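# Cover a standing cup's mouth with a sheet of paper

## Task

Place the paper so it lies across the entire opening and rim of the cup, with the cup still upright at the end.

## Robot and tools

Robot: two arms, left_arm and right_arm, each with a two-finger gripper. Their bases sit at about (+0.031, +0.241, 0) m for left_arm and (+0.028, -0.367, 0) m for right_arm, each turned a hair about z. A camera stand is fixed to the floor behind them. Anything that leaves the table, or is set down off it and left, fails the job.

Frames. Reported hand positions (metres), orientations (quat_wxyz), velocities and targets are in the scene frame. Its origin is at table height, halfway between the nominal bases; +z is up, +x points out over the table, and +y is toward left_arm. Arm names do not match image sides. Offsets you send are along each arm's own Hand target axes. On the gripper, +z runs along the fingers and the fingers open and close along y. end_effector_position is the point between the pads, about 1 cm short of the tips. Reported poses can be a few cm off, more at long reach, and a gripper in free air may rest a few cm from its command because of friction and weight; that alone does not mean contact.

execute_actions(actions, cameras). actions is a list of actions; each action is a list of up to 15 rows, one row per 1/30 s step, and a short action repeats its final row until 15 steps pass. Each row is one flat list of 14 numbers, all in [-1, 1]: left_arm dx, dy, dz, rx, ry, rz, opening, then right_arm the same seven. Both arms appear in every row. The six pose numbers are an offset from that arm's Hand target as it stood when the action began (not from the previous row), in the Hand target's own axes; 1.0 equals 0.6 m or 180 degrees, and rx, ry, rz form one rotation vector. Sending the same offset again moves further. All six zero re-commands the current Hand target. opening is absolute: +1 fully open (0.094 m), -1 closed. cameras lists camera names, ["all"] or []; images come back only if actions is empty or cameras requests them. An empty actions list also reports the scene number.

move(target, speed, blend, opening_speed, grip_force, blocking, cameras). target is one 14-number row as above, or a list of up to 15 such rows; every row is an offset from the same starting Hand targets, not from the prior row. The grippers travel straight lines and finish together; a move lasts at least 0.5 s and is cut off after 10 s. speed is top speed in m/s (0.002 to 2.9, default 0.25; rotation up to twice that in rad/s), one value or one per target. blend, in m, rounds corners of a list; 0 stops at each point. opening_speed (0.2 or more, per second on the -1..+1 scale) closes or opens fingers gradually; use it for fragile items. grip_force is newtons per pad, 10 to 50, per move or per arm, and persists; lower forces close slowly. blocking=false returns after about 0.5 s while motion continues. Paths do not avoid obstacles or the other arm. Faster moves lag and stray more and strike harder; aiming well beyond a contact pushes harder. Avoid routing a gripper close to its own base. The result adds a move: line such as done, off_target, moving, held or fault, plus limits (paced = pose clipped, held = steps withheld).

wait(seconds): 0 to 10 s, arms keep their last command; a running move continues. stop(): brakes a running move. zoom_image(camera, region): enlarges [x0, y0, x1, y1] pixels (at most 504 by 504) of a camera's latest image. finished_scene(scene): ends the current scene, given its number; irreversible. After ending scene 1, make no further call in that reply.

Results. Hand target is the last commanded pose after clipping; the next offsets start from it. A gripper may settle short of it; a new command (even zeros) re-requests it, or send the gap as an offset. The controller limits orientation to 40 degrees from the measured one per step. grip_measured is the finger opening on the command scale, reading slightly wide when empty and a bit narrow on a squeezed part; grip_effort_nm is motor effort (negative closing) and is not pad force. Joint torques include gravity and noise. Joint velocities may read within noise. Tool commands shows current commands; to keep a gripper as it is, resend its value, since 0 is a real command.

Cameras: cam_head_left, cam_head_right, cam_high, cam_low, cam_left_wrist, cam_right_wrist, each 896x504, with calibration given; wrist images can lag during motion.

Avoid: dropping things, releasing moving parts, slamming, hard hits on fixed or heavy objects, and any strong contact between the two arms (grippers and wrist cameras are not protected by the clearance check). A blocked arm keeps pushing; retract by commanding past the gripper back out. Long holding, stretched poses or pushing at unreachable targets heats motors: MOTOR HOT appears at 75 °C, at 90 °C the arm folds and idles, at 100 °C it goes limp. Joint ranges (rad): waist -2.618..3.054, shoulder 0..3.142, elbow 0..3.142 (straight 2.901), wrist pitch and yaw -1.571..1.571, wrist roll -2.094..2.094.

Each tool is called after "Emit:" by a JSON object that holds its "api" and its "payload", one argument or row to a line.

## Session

Emit:
{"api": "execute_actions", "payload": {
  "actions": []
}}

Scene clock: 0.00 s.
left_arm: end_effector_position=(+0.4358, +0.2925, +0.1214) grip_measured=+1.000 grip_effort_nm=n/a end_effector_quat_wxyz=(+0.631, -0.102, +0.768, +0.032) | right_arm: end_effector_position=(+0.4442, -0.3675, +0.1376) grip_measured=+1.000 grip_effort_nm=n/a end_effector_quat_wxyz=(+0.639, +0.006, +0.769, -0.023)
Joint positions: left_arm=[0.11 1.588 0.359 1.025 -0.101 -0.103 0.094] | right_arm=[0.03 1.552 0.401 0.967 0.07 -0.015 0.094]
Joint velocities: within noise
Joint torques (N m): no reading
Heat: left arm: 36 °C; right arm: 32 °C.
Hand target: left_arm +0.4377, +0.2927, +0.1275; +0.638, -0.102, +0.763, +0.032 | right_arm +0.4450, -0.3676, +0.1409; +0.642, +0.006, +0.766, -0.023
Tool commands: left_gripper/opening=+1.0 right_gripper/opening=+1.0
camera_calibration:
cam_left_wrist: T_world_to_cam=[[0.202242, -0.978609, -0.0377127, 0.21261], [-0.673118, -0.110931, -0.731168, 0.459895], [0.711344, 0.173258, -0.681154, -0.162645], [0, 0, 0, 1]] pos_world=[0.382262, 0.287258, 0.233492]
cam_right_wrist: T_world_to_cam=[[-0.0369534, -0.994277, -0.100237, -0.329769], [-0.703568, 0.0971182, -0.70396, 0.485245], [0.709666, 0.0445102, -0.703131, -0.0935176], [0, 0, 0, 1]] pos_world=[0.395583, -0.370846, 0.242783]

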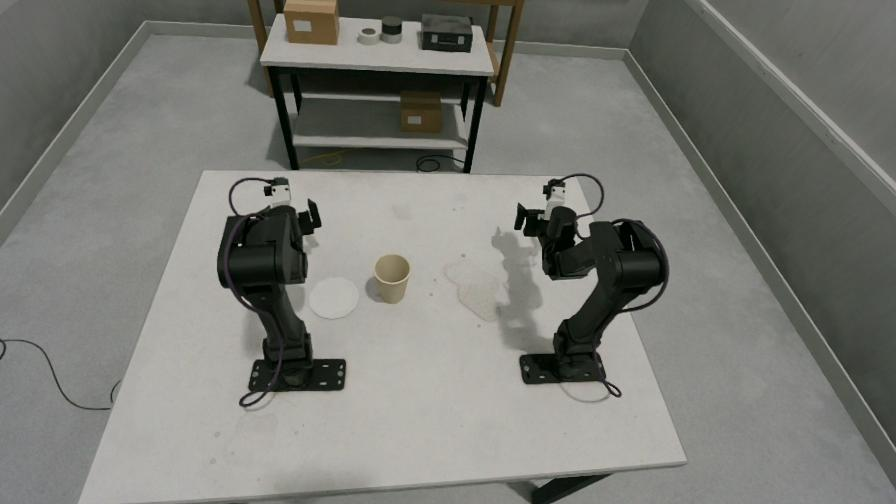

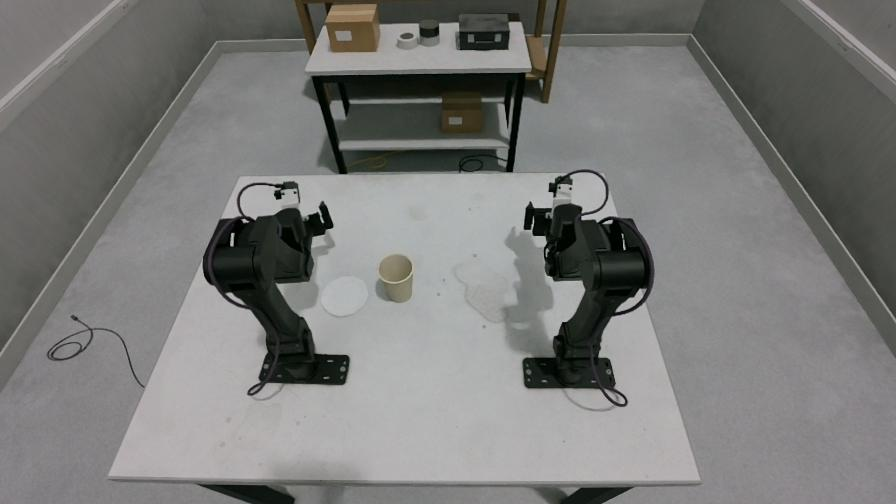

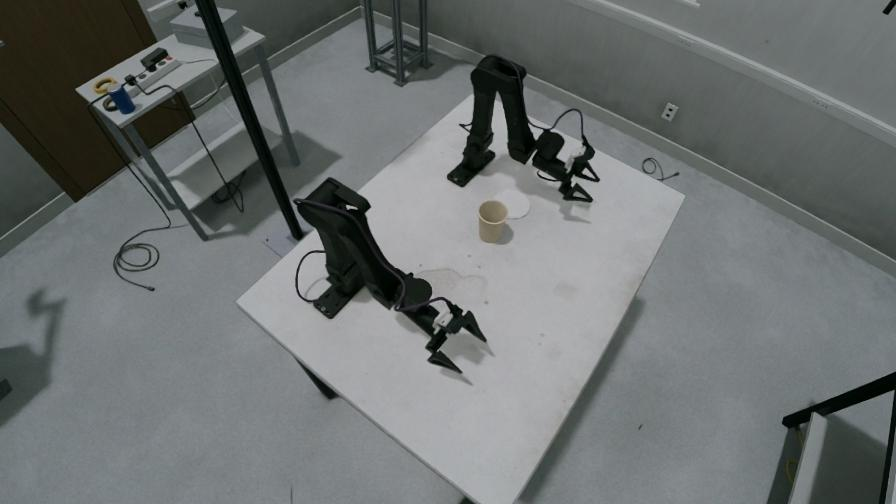

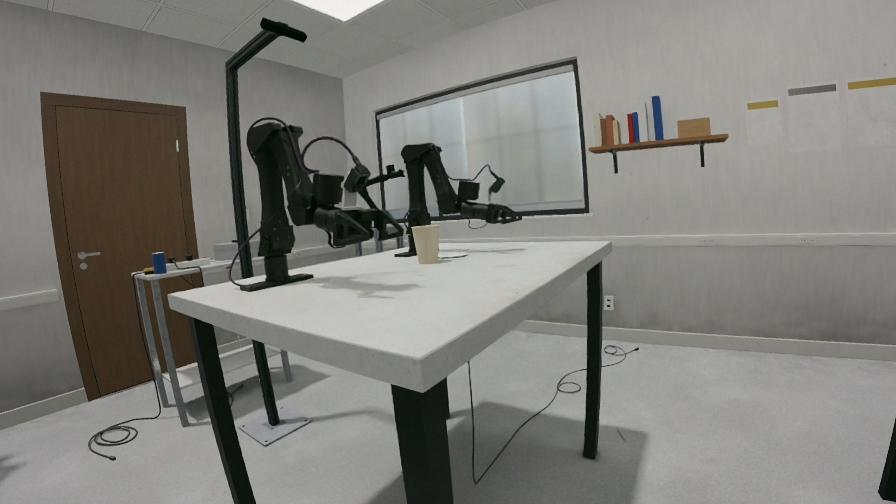

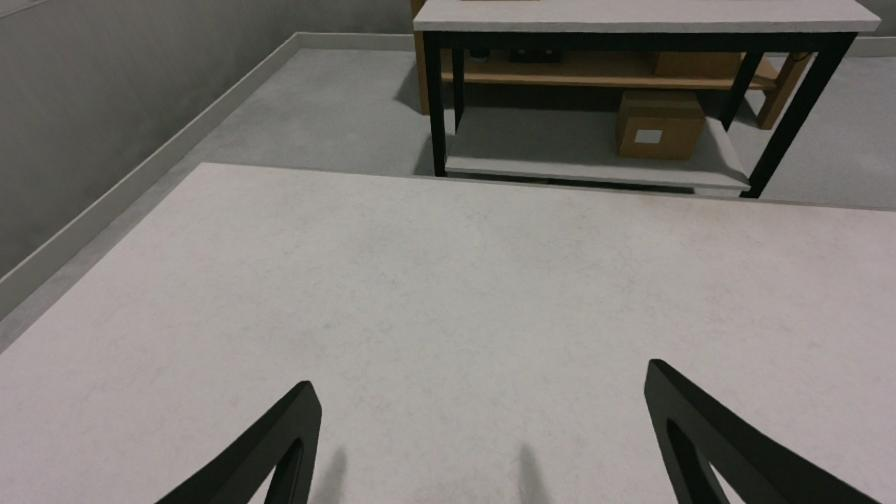

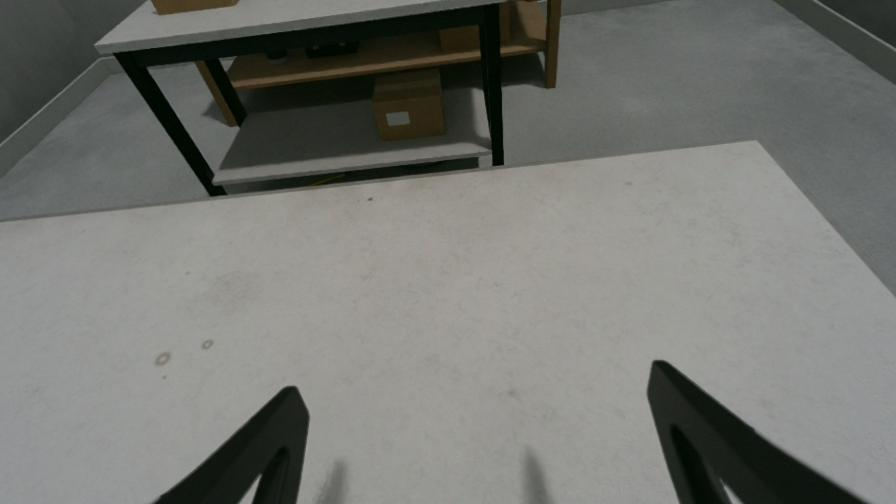

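Emit:
{"api": "zoom_image", "payload": {
  "camera": "cam_head_right",
  "region": [300, 230, 430, 330]
}}

Emit:
{"api": "zoom_image", "payload": {
  "camera": "cam_head_left",
  "region": [290, 230, 420, 330]
}}

Emit:
{"api": "zoom_image", "payload": {
  "camera": "cam_low",
  "region": [400, 210, 500, 280]
}}

Emit:
{"api": "zoom_image", "payload": {
  "camera": "cam_high",
  "region": [460, 160, 580, 260]
}}

Scaled by 3.877 from the camera's 896x504 image, which has a finer 1280x720 frame.

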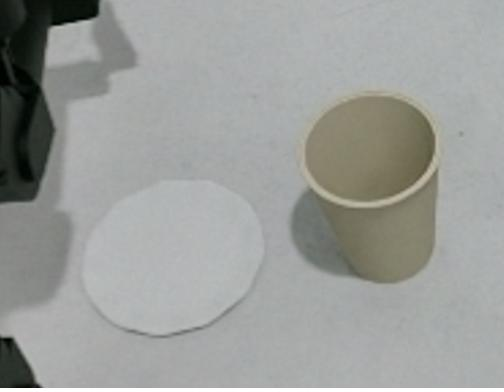

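Scaled by 3.877 from the camera's 896x504 image, which has a finer 1280x720 frame.

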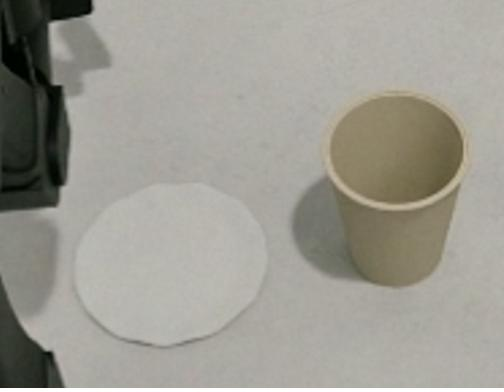

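Scaled by 5.040 from the camera's 896x504 image, which has a finer 1280x720 frame.

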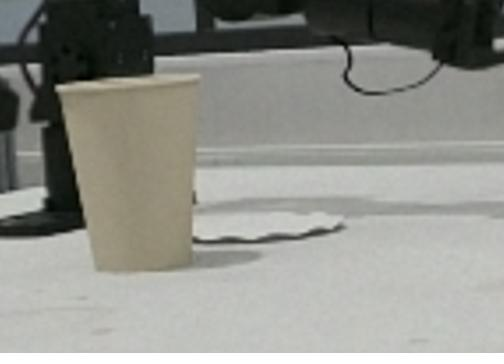

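Scaled by 4.200 from the camera's 896x504 image, which has a finer 1280x720 frame.

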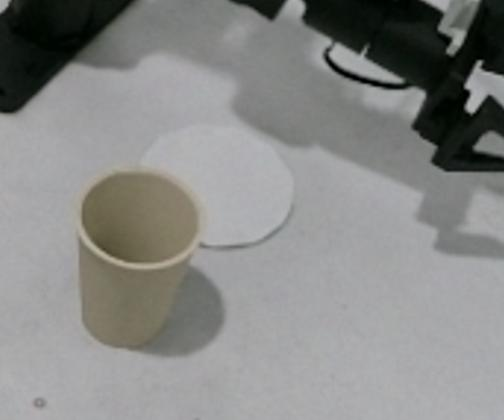

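Emit:
{"api": "move", "payload": {
  "target": [
    [0.0438, 0.0698, -0.2850, 0.1961, 0.4066, -0.1884, -0.49, 0, 0, 0, 0, 0, 0, 1],
    [0.1933, 0.0602, -0.3510, 0.1961, 0.4066, -0.1884, -0.49, 0, 0, 0, 0, 0, 0, 1]
  ],
  "blend": 0.02,
  "speed": 0.25,
  "cameras": ["cam_left_wrist", "cam_head_right", "cam_head_left", "cam_low"]
}}

Emit:
{"api": "zoom_image", "payload": {
  "camera": "cam_left_wrist",
  "region": [380, 80, 680, 400]
}}

Emit:
{"api": "zoom_image", "payload": {
  "camera": "cam_low",
  "region": [420, 220, 490, 270]
}}

Emit:
{"api": "zoom_image", "payload": {
  "camera": "cam_head_right",
  "region": [270, 230, 400, 330]
}}

Scene clock: 39.77 s.
left_arm: end_effector_position=(+0.2076, +0.2771, +0.0535) grip_measured=-0.488 grip_effort_nm=-0.06 end_effector_quat_wxyz=(+0.047, -0.121, +0.899, -0.419) | right_arm: end_effector_position=(+0.4442, -0.3675, +0.1376) grip_measured=+1.000 grip_effort_nm=-0.01 end_effector_quat_wxyz=(+0.639, +0.006, +0.769, -0.023)
Joint positions: left_arm=[0.897 1.726 0.839 -1.287 0.672 0.813 0.024] | right_arm=[0.03 1.552 0.401 0.967 0.07 -0.015 0.094]
Joint torques (N m): left_arm=[0.42 -4.57 2.86 -0.4 0.32 0.11] | right_arm=[0.06 -6.43 6.37 1.96 0 -0.02]
Heat: left arm: 37 °C; right arm: 37 °C.
Hand target: left_arm +0.2078, +0.2769, +0.0497; +0.055, -0.118, +0.898, -0.419 | right_arm +0.4450, -0.3676, +0.1409; +0.642, +0.006, +0.766, -0.023
Off the commanded pose: left_arm 0.004 m, 1 deg | right_arm 0.003 m, 0 deg.
move: done
camera_calibration:
cam_left_wrist: T_world_to_cam=[[0.0723494, -0.665995, 0.742439, 0.139689], [-0.932648, 0.218627, 0.287001, 0.162964], [-0.353459, -0.713199, -0.605321, 0.41873], [0, 0, 0, 1]] pos_world=[0.289885, 0.356042, 0.102985]
Images, in order (width x height): cam_head_left 896x504, cam_head_right 896x504, cam_low 896x504, cam_left_wrist 896x504.

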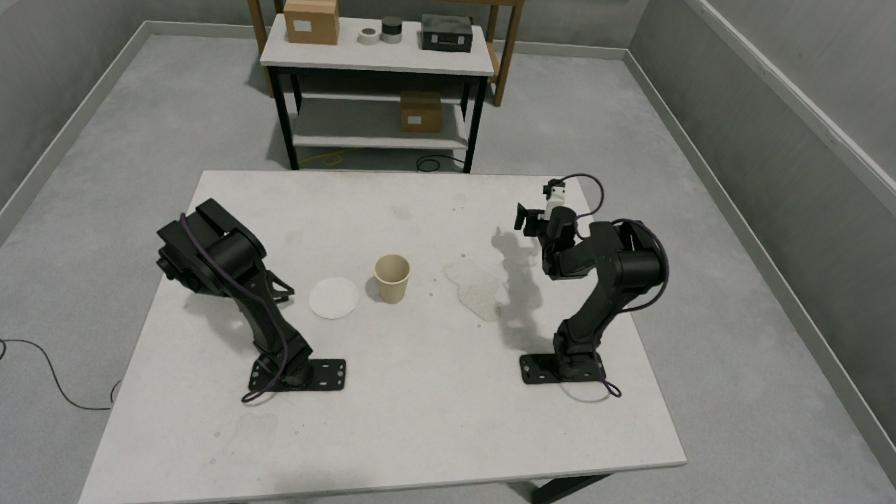

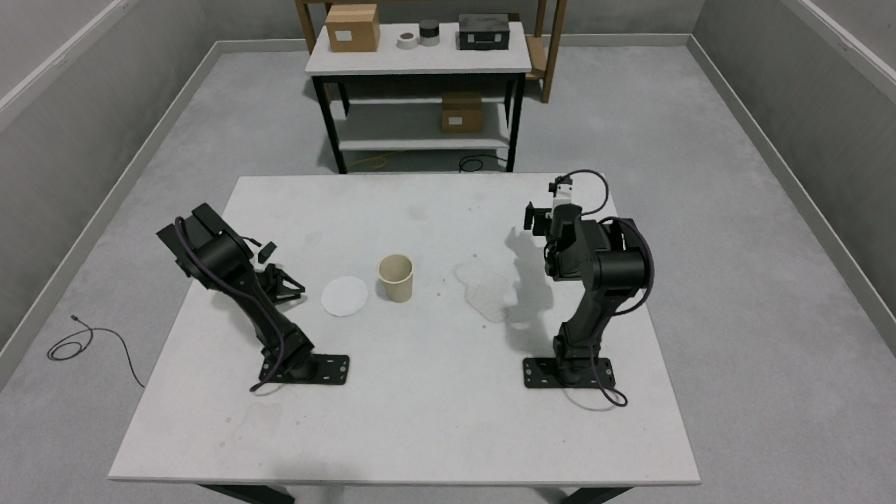

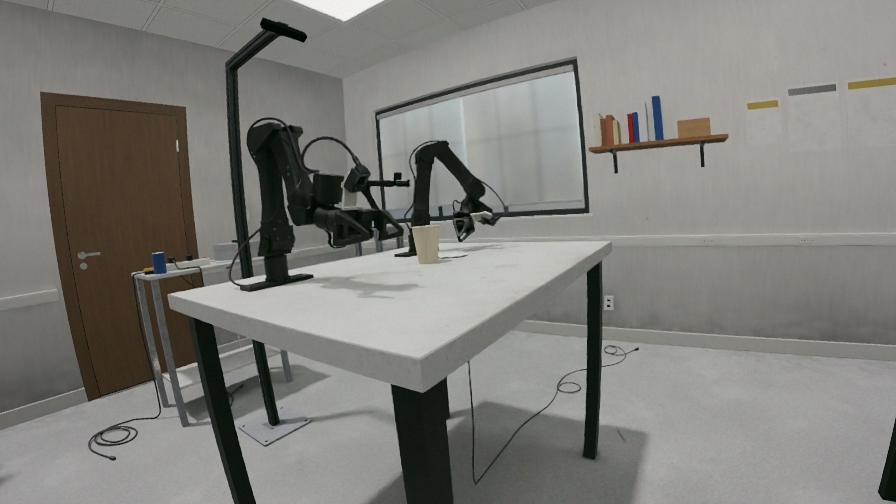

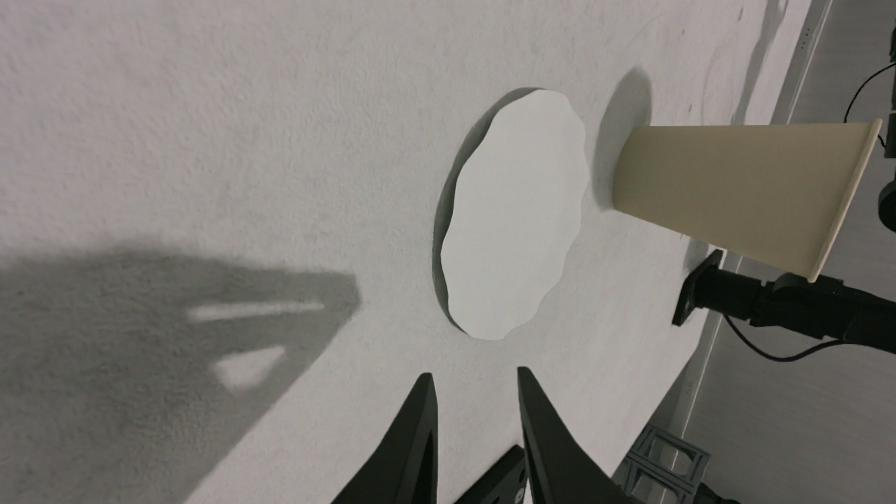

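Scaled by 1.575 from the camera's 896x504 image, which has a finer 1280x720 frame.

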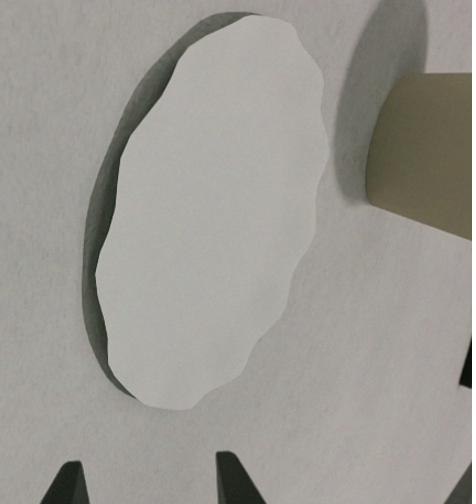

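Scaled by 7.200 from the camera's 896x504 image, which has a finer 1280x720 frame.

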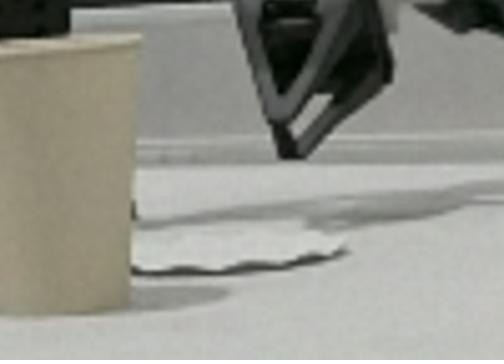

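Scaled by 3.877 from the camera's 896x504 image, which has a finer 1280x720 frame.

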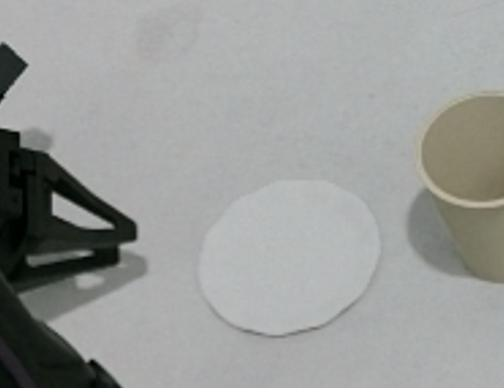

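Emit:
{"api": "move", "payload": {
  "target": [0, 0.0310, 0.0505, 0, 0, 0, -0.70, 0, 0, 0, 0, 0, 0, 1],
  "speed": 0.12,
  "cameras": ["cam_left_wrist", "cam_low"]
}}

Emit:
{"api": "zoom_image", "payload": {
  "camera": "cam_left_wrist",
  "region": [380, 200, 620, 440]
}}

Emit:
{"api": "zoom_image", "payload": {
  "camera": "cam_low",
  "region": [430, 220, 490, 265]
}}

Scene clock: 83.43 s.
left_arm: end_effector_position=(+0.2081, +0.2696, +0.0183) grip_measured=-0.698 grip_effort_nm=-0.06 end_effector_quat_wxyz=(+0.047, -0.120, +0.902, -0.413) | right_arm: end_effector_position=(+0.4442, -0.3675, +0.1376) grip_measured=+1.000 grip_effort_nm=-0.01 end_effector_quat_wxyz=(+0.639, +0.006, +0.769, -0.023)
Joint positions: left_arm=[0.867 1.794 0.754 -1.102 0.679 0.778 0.014] | right_arm=[0.03 1.552 0.401 0.967 0.07 -0.015 0.094]
Joint torques (N m): left_arm=[-0.62 -4.42 2.36 -0.37 0.49 -0.02] | right_arm=[0.06 -6.45 6.37 1.96 0 -0.02]
Heat: left arm: 36 °C; right arm: 39 °C.
Hand target: left_arm +0.2107, +0.2661, +0.0160; +0.055, -0.118, +0.898, -0.419 | right_arm +0.4450, -0.3676, +0.1409; +0.642, +0.006, +0.766, -0.023
Off the commanded pose: left_arm 0.005 m, 1 deg | right_arm 0.003 m, 0 deg.
move: done
camera_calibration:
cam_left_wrist: T_world_to_cam=[[0.0706231, -0.675864, 0.733634, 0.164114], [-0.931705, 0.217997, 0.290521, 0.175116], [-0.356283, -0.704049, -0.614311, 0.390484], [0, 0, 0, 1]] pos_world=[0.290689, 0.347664, 0.0686041]
Images, in order (width x height): cam_low 896x504, cam_left_wrist 896x504.

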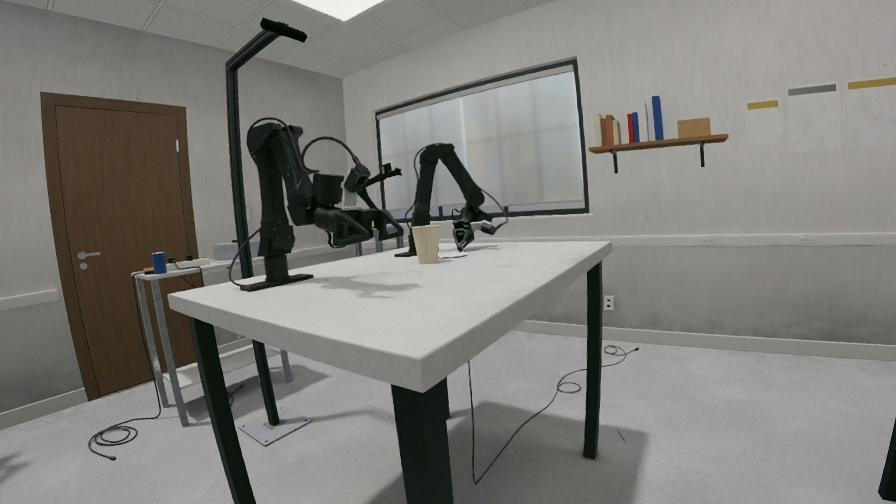

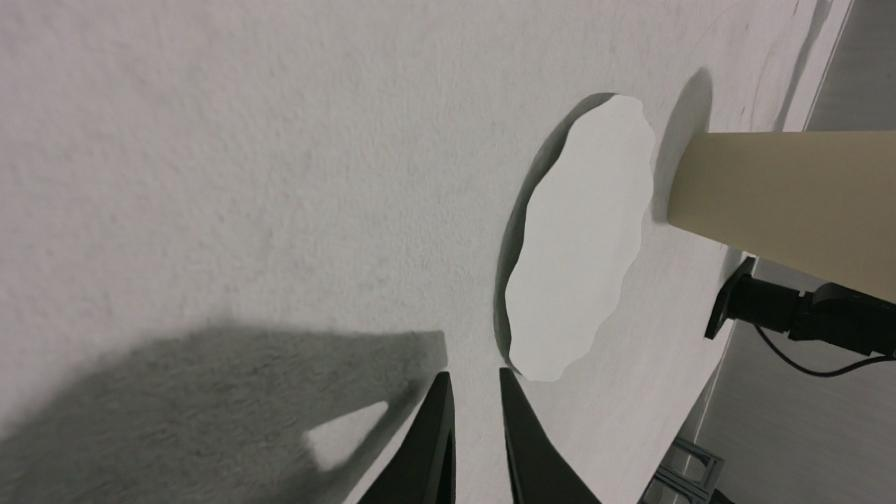

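Scaled by 2.100 from the camera's 896x504 image, which has a finer 1280x720 frame.

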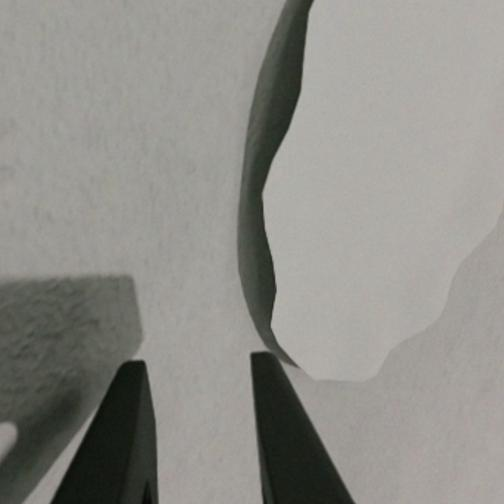

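Scaled by 8.400 from the camera's 896x504 image, which has a finer 1280x720 frame.

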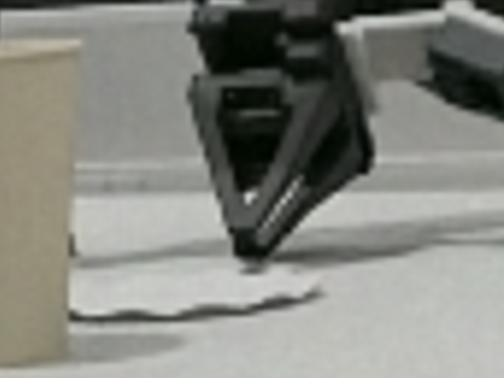

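Emit:
{"api": "move", "payload": {
  "target": [0, 0.0064, 0.0054, 0, 0, 0, -0.70, 0, 0, 0, 0, 0, 0, 1],
  "speed": 0.03
}}

Scene clock: 99.00 s.
left_arm: end_effector_position=(+0.2083, +0.2697, +0.0133) grip_measured=-0.698 grip_effort_nm=-0.06 end_effector_quat_wxyz=(+0.047, -0.120, +0.902, -0.413) | right_arm: end_effector_position=(+0.4442, -0.3675, +0.1376) grip_measured=+1.000 grip_effort_nm=-0.01 end_effector_quat_wxyz=(+0.639, +0.006, +0.769, -0.023)
Joint positions: left_arm=[0.867 1.81 0.748 -1.079 0.68 0.778 0.014] | right_arm=[0.03 1.552 0.401 0.967 0.07 -0.015 0.094]
Joint torques (N m): left_arm=[-0.58 -4.42 2.33 -0.36 0.47 0.01] | right_arm=[0.05 -6.45 6.38 1.96 0 -0.03]
Heat: left arm: 35 °C; right arm: 39 °C.
Hand target: left_arm +0.2108, +0.2661, +0.0109; +0.055, -0.118, +0.898, -0.419 | right_arm +0.4450, -0.3676, +0.1409; +0.642, +0.006, +0.766, -0.023
Off the commanded pose: left_arm 0.005 m, 1 deg | right_arm 0.003 m, 0 deg.
move: done

Emit:
{"api": "move", "payload": {
  "target": [0, 0.0051, 0.0043, 0, 0, 0, -0.70, 0, 0, 0, 0, 0, 0, 1],
  "speed": 0.03,
  "cameras": ["cam_left_wrist", "cam_low"]
}}

Emit:
{"api": "zoom_image", "payload": {
  "camera": "cam_left_wrist",
  "region": [380, 200, 620, 440]
}}

Emit:
{"api": "zoom_image", "payload": {
  "camera": "cam_low",
  "region": [430, 220, 490, 265]
}}

Scene clock: 102.67 s.
left_arm: end_effector_position=(+0.2089, +0.2692, +0.0122) grip_measured=-0.698 grip_effort_nm=-0.05 end_effector_quat_wxyz=(+0.047, -0.121, +0.900, -0.416) | right_arm: end_effector_position=(+0.4442, -0.3675, +0.1376) grip_measured=+1.000 grip_effort_nm=-0.01 end_effector_quat_wxyz=(+0.639, +0.006, +0.769, -0.023)
Joint positions: left_arm=[0.867 1.82 0.748 -1.075 0.685 0.778 0.014] | right_arm=[0.03 1.552 0.401 0.967 0.07 -0.015 0.094]
Joint torques (N m): left_arm=[-0.64 -4.19 1.84 -0.22 0.4 0.01] | right_arm=[0.05 -6.45 6.38 1.95 0 -0.03]
Heat: left arm: 35 °C; right arm: 39 °C.
Hand target: left_arm +0.2108, +0.2661, +0.0069; +0.055, -0.118, +0.899, -0.419 | right_arm +0.4450, -0.3676, +0.1409; +0.642, +0.006, +0.766, -0.023
Off the commanded pose: left_arm 0.006 m, 1 deg | right_arm 0.003 m, 0 deg.
move: done
camera_calibration:
cam_left_wrist: T_world_to_cam=[[0.07304, -0.67044, 0.73836, 0.166238], [-0.9326, 0.216455, 0.288799, 0.178338], [-0.353444, -0.709688, -0.609442, 0.387635], [0, 0, 0, 1]] pos_world=[0.291184, 0.34795, 0.0619937]
Images, in order (width x height): cam_low 896x504, cam_left_wrist 896x504.

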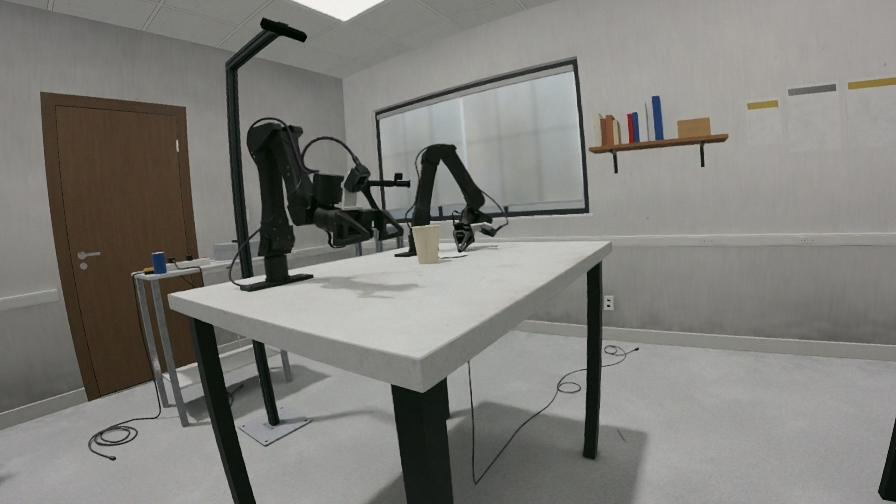

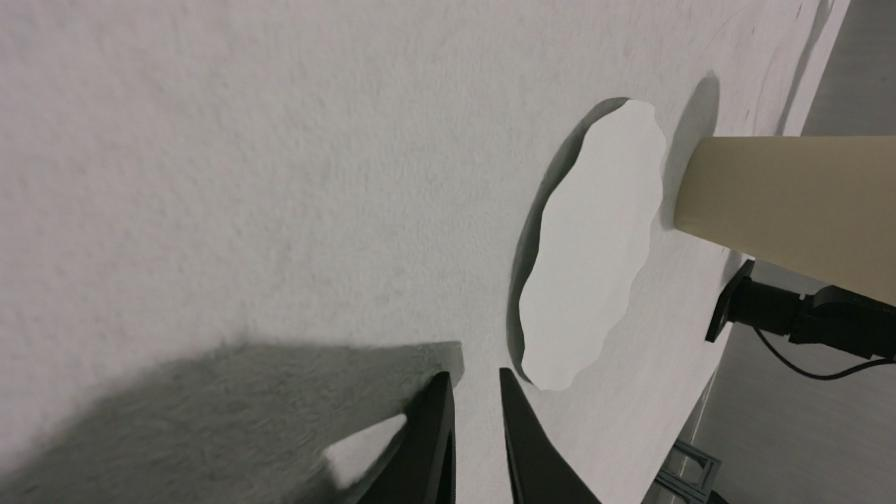

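Scaled by 2.100 from the camera's 896x504 image, which has a finer 1280x720 frame.

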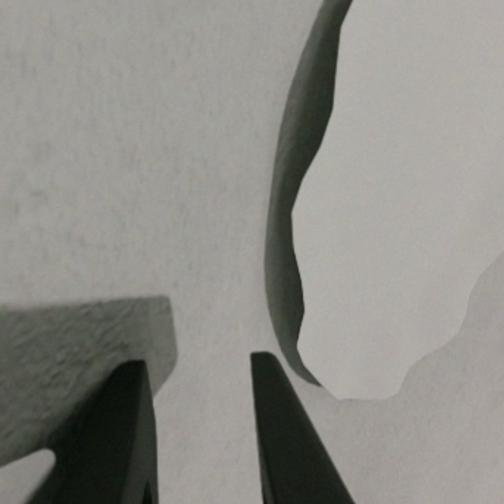

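Scaled by 8.400 from the camera's 896x504 image, which has a finer 1280x720 frame.

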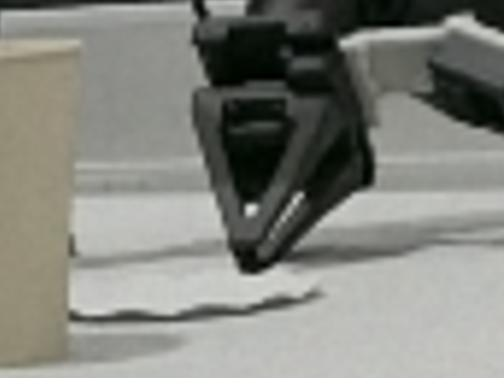

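Emit:
{"api": "move", "payload": {
  "target": [0, -0.0389, 0.0412, 0, 0, 0, -0.70, 0, 0, 0, 0, 0, 0, 1],
  "speed": 0.05,
  "cameras": ["cam_left_wrist", "cam_head_right", "cam_low"]
}}

Emit:
{"api": "zoom_image", "payload": {
  "camera": "cam_left_wrist",
  "region": [400, 240, 600, 440]
}}

Emit:
{"api": "zoom_image", "payload": {
  "camera": "cam_head_right",
  "region": [280, 250, 390, 335]
}}

Scene clock: 127.23 s.
left_arm: end_effector_position=(+0.2145, +0.2330, +0.0121) grip_measured=-0.699 grip_effort_nm=-0.04 end_effector_quat_wxyz=(+0.034, -0.131, +0.894, -0.428) | right_arm: end_effector_position=(+0.4442, -0.3675, +0.1376) grip_measured=+1.000 grip_effort_nm=0.00 end_effector_quat_wxyz=(+0.639, +0.006, +0.769, -0.023)
Joint positions: left_arm=[0.726 1.756 0.658 -0.979 0.763 0.61 0.014] | right_arm=[0.03 1.552 0.401 0.967 0.07 -0.015 0.094]
Joint torques (N m): left_arm=[-0.92 -5.87 2 0.06 0.39 0.01] | right_arm=[0.06 -6.45 6.39 1.96 0 -0.02]
Heat: left arm: 35 °C; right arm: 40 °C.
Hand target: left_arm +0.2195, +0.2333, +0.0090; +0.055, -0.118, +0.898, -0.419 | right_arm +0.4450, -0.3676, +0.1409; +0.642, +0.006, +0.766, -0.023
Off the commanded pose: left_arm 0.006 m, 3 deg | right_arm 0.003 m, 0 deg.
move: off_target (left_arm)
camera_calibration:
cam_left_wrist: T_world_to_cam=[[0.0991965, -0.646999, 0.756011, 0.130289], [-0.92557, 0.218959, 0.308831, 0.189019], [-0.365349, -0.730376, -0.577123, 0.37089], [0, 0, 0, 1]] pos_world=[0.29753, 0.313798, 0.0571744]
Images, in order (width x height): cam_head_right 896x504, cam_low 896x504, cam_left_wrist 896x504.

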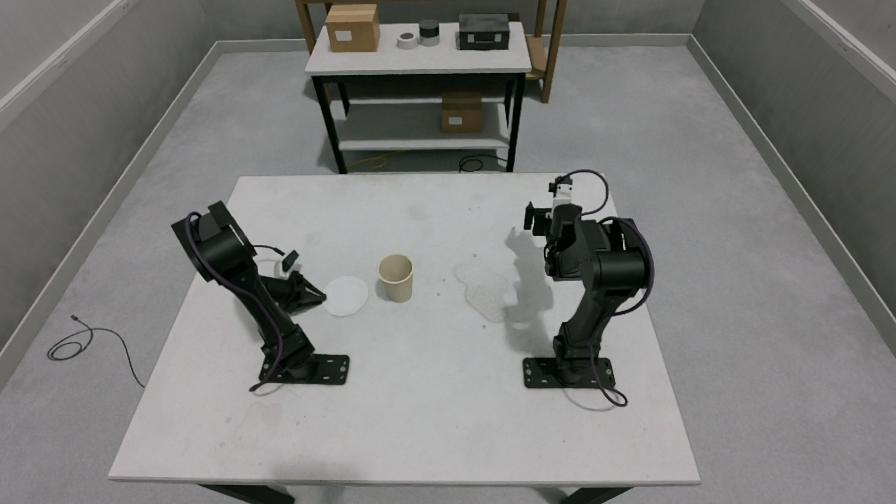

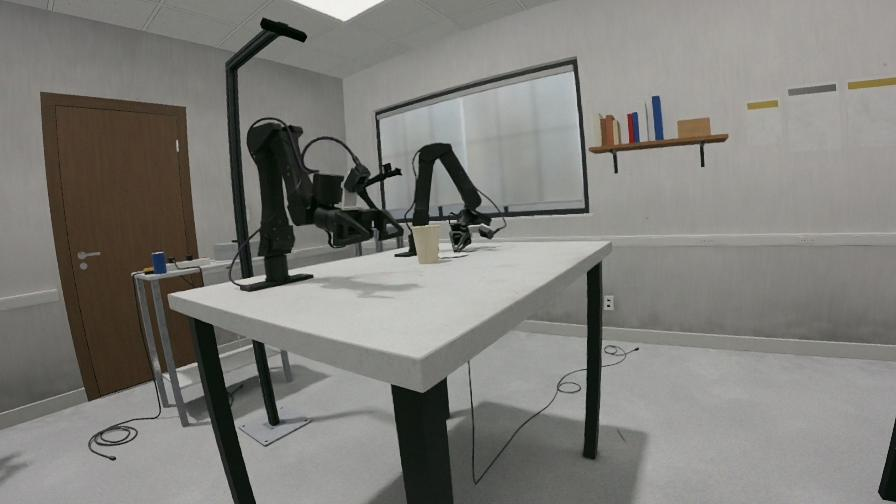

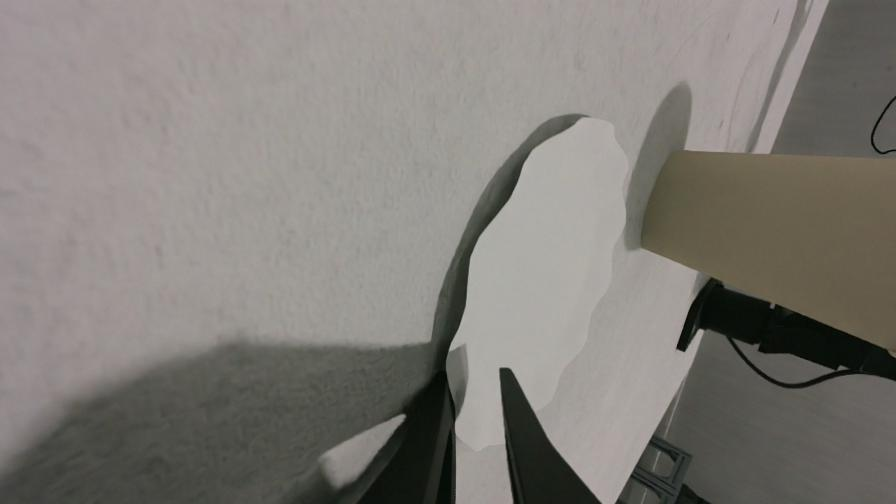

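Scaled by 2.520 from the camera's 896x504 image, which has a finer 1280x720 frame.

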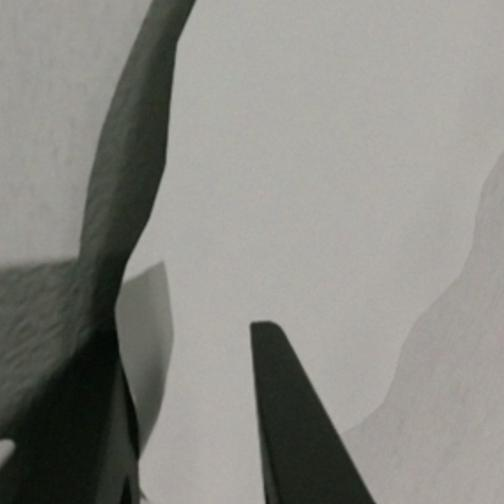

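Scaled by 4.582 from the camera's 896x504 image, which has a finer 1280x720 frame.

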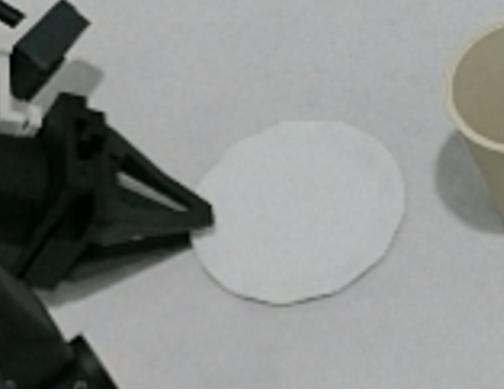

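Emit:
{"api": "move", "payload": {
  "target": [0, 0.0083, 0, 0, 0, 0, -1, 0, 0, 0, 0, 0, 0, 1],
  "speed": 0.0035,
  "opening_speed": 0.2,
  "grip_force": [20, 50],
  "cameras": ["cam_left_wrist", "cam_head_right"]
}}

Emit:
{"api": "zoom_image", "payload": {
  "camera": "cam_left_wrist",
  "region": [400, 240, 600, 440]
}}

Emit:
{"api": "zoom_image", "payload": {
  "camera": "cam_head_right",
  "region": [280, 250, 390, 335]
}}

Scene clock: 143.47 s.
left_arm: end_effector_position=(+0.2191, +0.2373, +0.0085) grip_measured=-0.995 grip_effort_nm=-0.24 end_effector_quat_wxyz=(+0.048, -0.123, +0.899, -0.418) | right_arm: end_effector_position=(+0.4442, -0.3675, +0.1376) grip_measured=+1.000 grip_effort_nm=-0.01 end_effector_quat_wxyz=(+0.639, +0.006, +0.769, -0.023)
Joint positions: left_arm=[0.726 1.756 0.658 -0.943 0.761 0.614 0] | right_arm=[0.03 1.552 0.401 0.967 0.07 -0.015 0.094]
Joint torques (N m): left_arm=[0.24 -4.22 2.19 -0.15 0.36 0.12] | right_arm=[0.05 -6.45 6.38 1.96 0 -0.02]
Heat: left arm: 35 °C; right arm: 40 °C.
Hand target: left_arm +0.2187, +0.2364, +0.0051; +0.055, -0.118, +0.898, -0.419 | right_arm +0.4450, -0.3676, +0.1409; +0.642, +0.006, +0.766, -0.023
Off the commanded pose: left_arm 0.003 m, 1 deg | right_arm 0.003 m, 0 deg.
grip_force (N): 20, 50
move: done
camera_calibration:
cam_left_wrist: T_world_to_cam=[[0.0744065, -0.666304, 0.741959, 0.145487], [-0.933518, 0.215133, 0.286814, 0.196335], [-0.350725, -0.713973, -0.605999, 0.366736], [0, 0, 0, 1]] pos_world=[0.301081, 0.31654, 0.0579853]
Images, in order (width x height): cam_head_right 896x504, cam_left_wrist 896x504.

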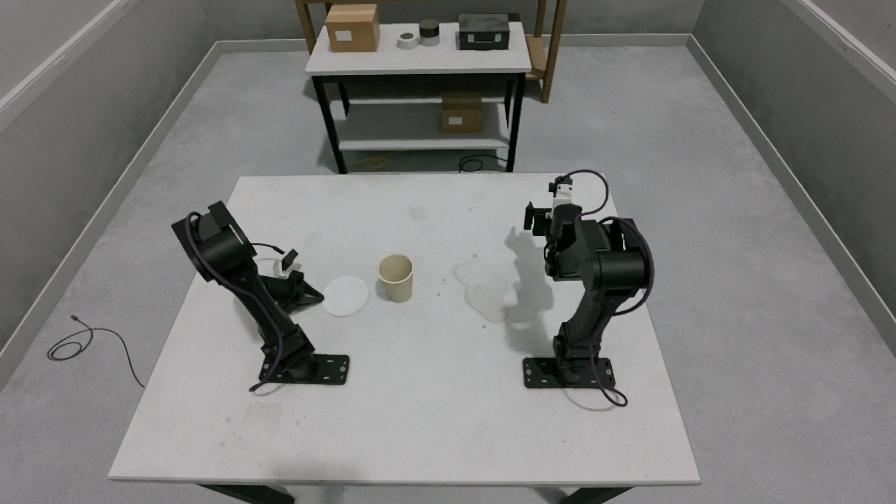

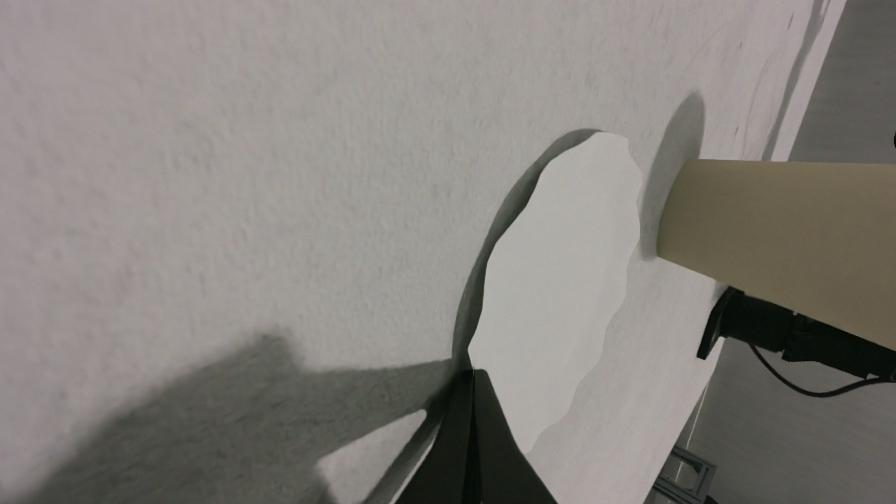

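Scaled by 2.520 from the camera's 896x504 image, which has a finer 1280x720 frame.

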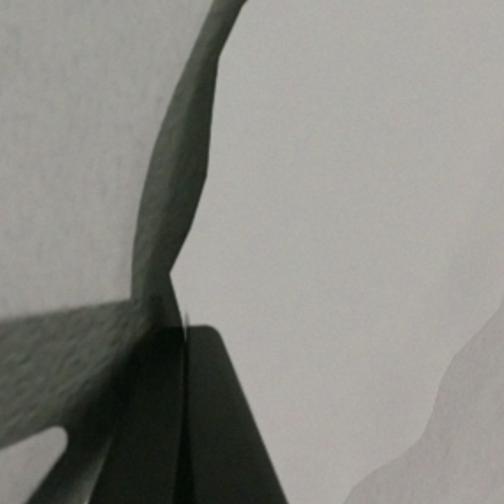

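Scaled by 4.582 from the camera's 896x504 image, which has a finer 1280x720 frame.

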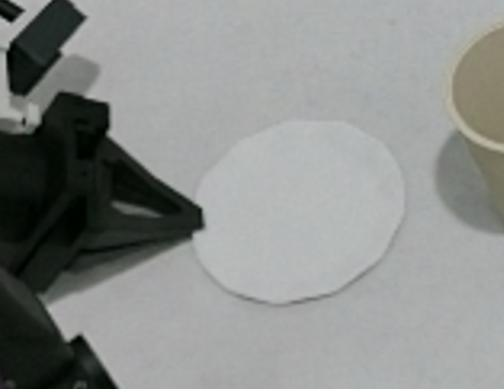

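Emit:
{"api": "move", "payload": {
  "target": [0, -0.0638, -0.0536, 0, 0, 0, -1, 0, 0, 0, 0, 0, 0, 1],
  "speed": 0.05,
  "cameras": ["cam_left_wrist", "cam_head_right", "cam_low"]
}}

Emit:
{"api": "zoom_image", "payload": {
  "camera": "cam_left_wrist",
  "region": [400, 140, 640, 440]
}}

Emit:
{"api": "zoom_image", "payload": {
  "camera": "cam_low",
  "region": [410, 200, 490, 265]
}}

Scene clock: 148.90 s.
left_arm: end_effector_position=(+0.2122, +0.2317, +0.0482) grip_measured=-0.995 grip_effort_nm=-0.24 end_effector_quat_wxyz=(+0.038, -0.127, +0.896, -0.424) | right_arm: end_effector_position=(+0.4442, -0.3675, +0.1376) grip_measured=+1.000 grip_effort_nm=-0.01 end_effector_quat_wxyz=(+0.639, +0.006, +0.769, -0.023)
Joint positions: left_arm=[0.726 1.618 0.703 -1.153 0.76 0.615 0] | right_arm=[0.03 1.552 0.401 0.967 0.07 -0.015 0.094]
Joint torques (N m): left_arm=[0.21 -5.57 6.63 -0.57 0.37 0.1] | right_arm=[0.06 -6.43 6.38 1.96 0 -0.02]
Heat: left arm: 35 °C; right arm: 41 °C.
Hand target: left_arm +0.2187, +0.2364, +0.0551; +0.055, -0.118, +0.898, -0.419 | right_arm +0.4450, -0.3676, +0.1409; +0.642, +0.006, +0.766, -0.023
Off the commanded pose: left_arm 0.011 m, 2 deg | right_arm 0.003 m, 0 deg.
grip_force (N): 20, 50
move: off_target (left_arm)
camera_calibration:
cam_left_wrist: T_world_to_cam=[[0.0894009, -0.654058, 0.751143, 0.106292], [-0.927311, 0.220549, 0.302412, 0.176378], [-0.363459, -0.723579, -0.586798, 0.388478], [0, 0, 0, 1]] pos_world=[0.29525, 0.311715, 0.094779]
Images, in order (width x height): cam_head_right 896x504, cam_low 896x504, cam_left_wrist 896x504.

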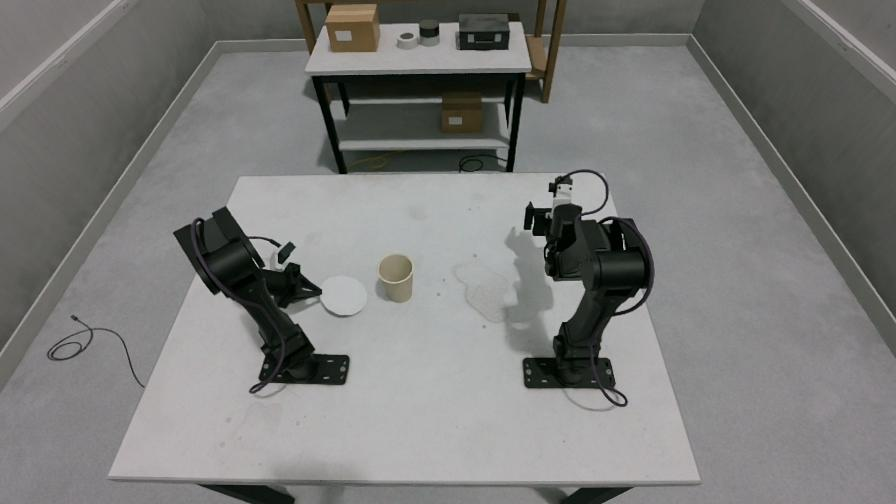

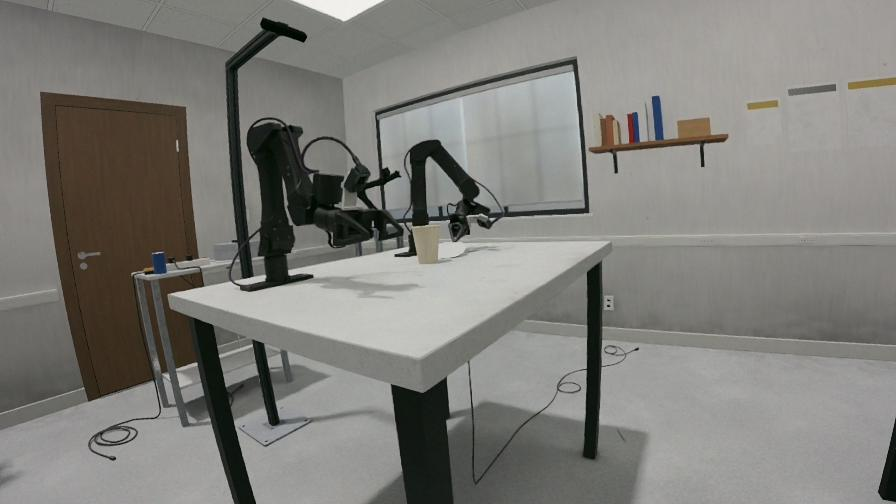

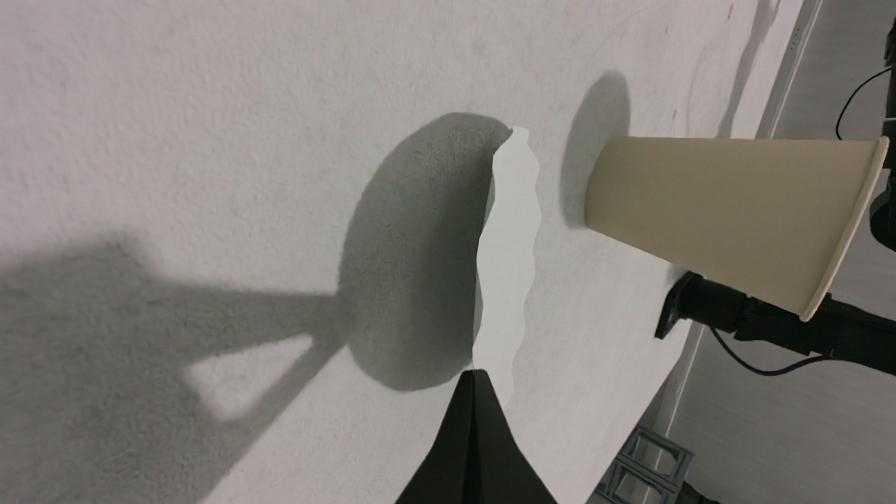

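Scaled by 1.680 from the camera's 896x504 image, which has a finer 1280x720 frame.

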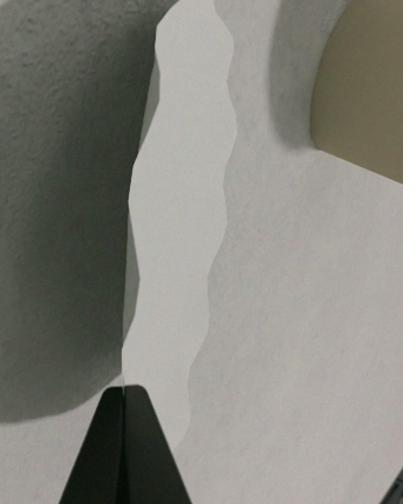

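Scaled by 6.300 from the camera's 896x504 image, which has a finer 1280x720 frame.

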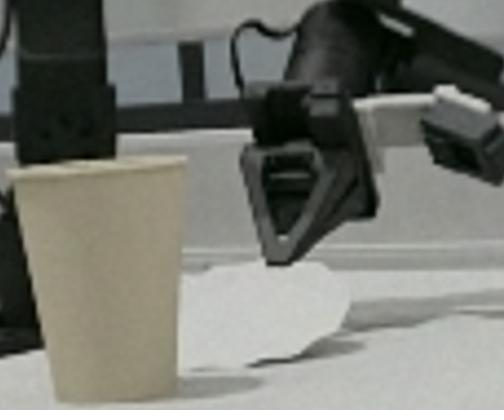

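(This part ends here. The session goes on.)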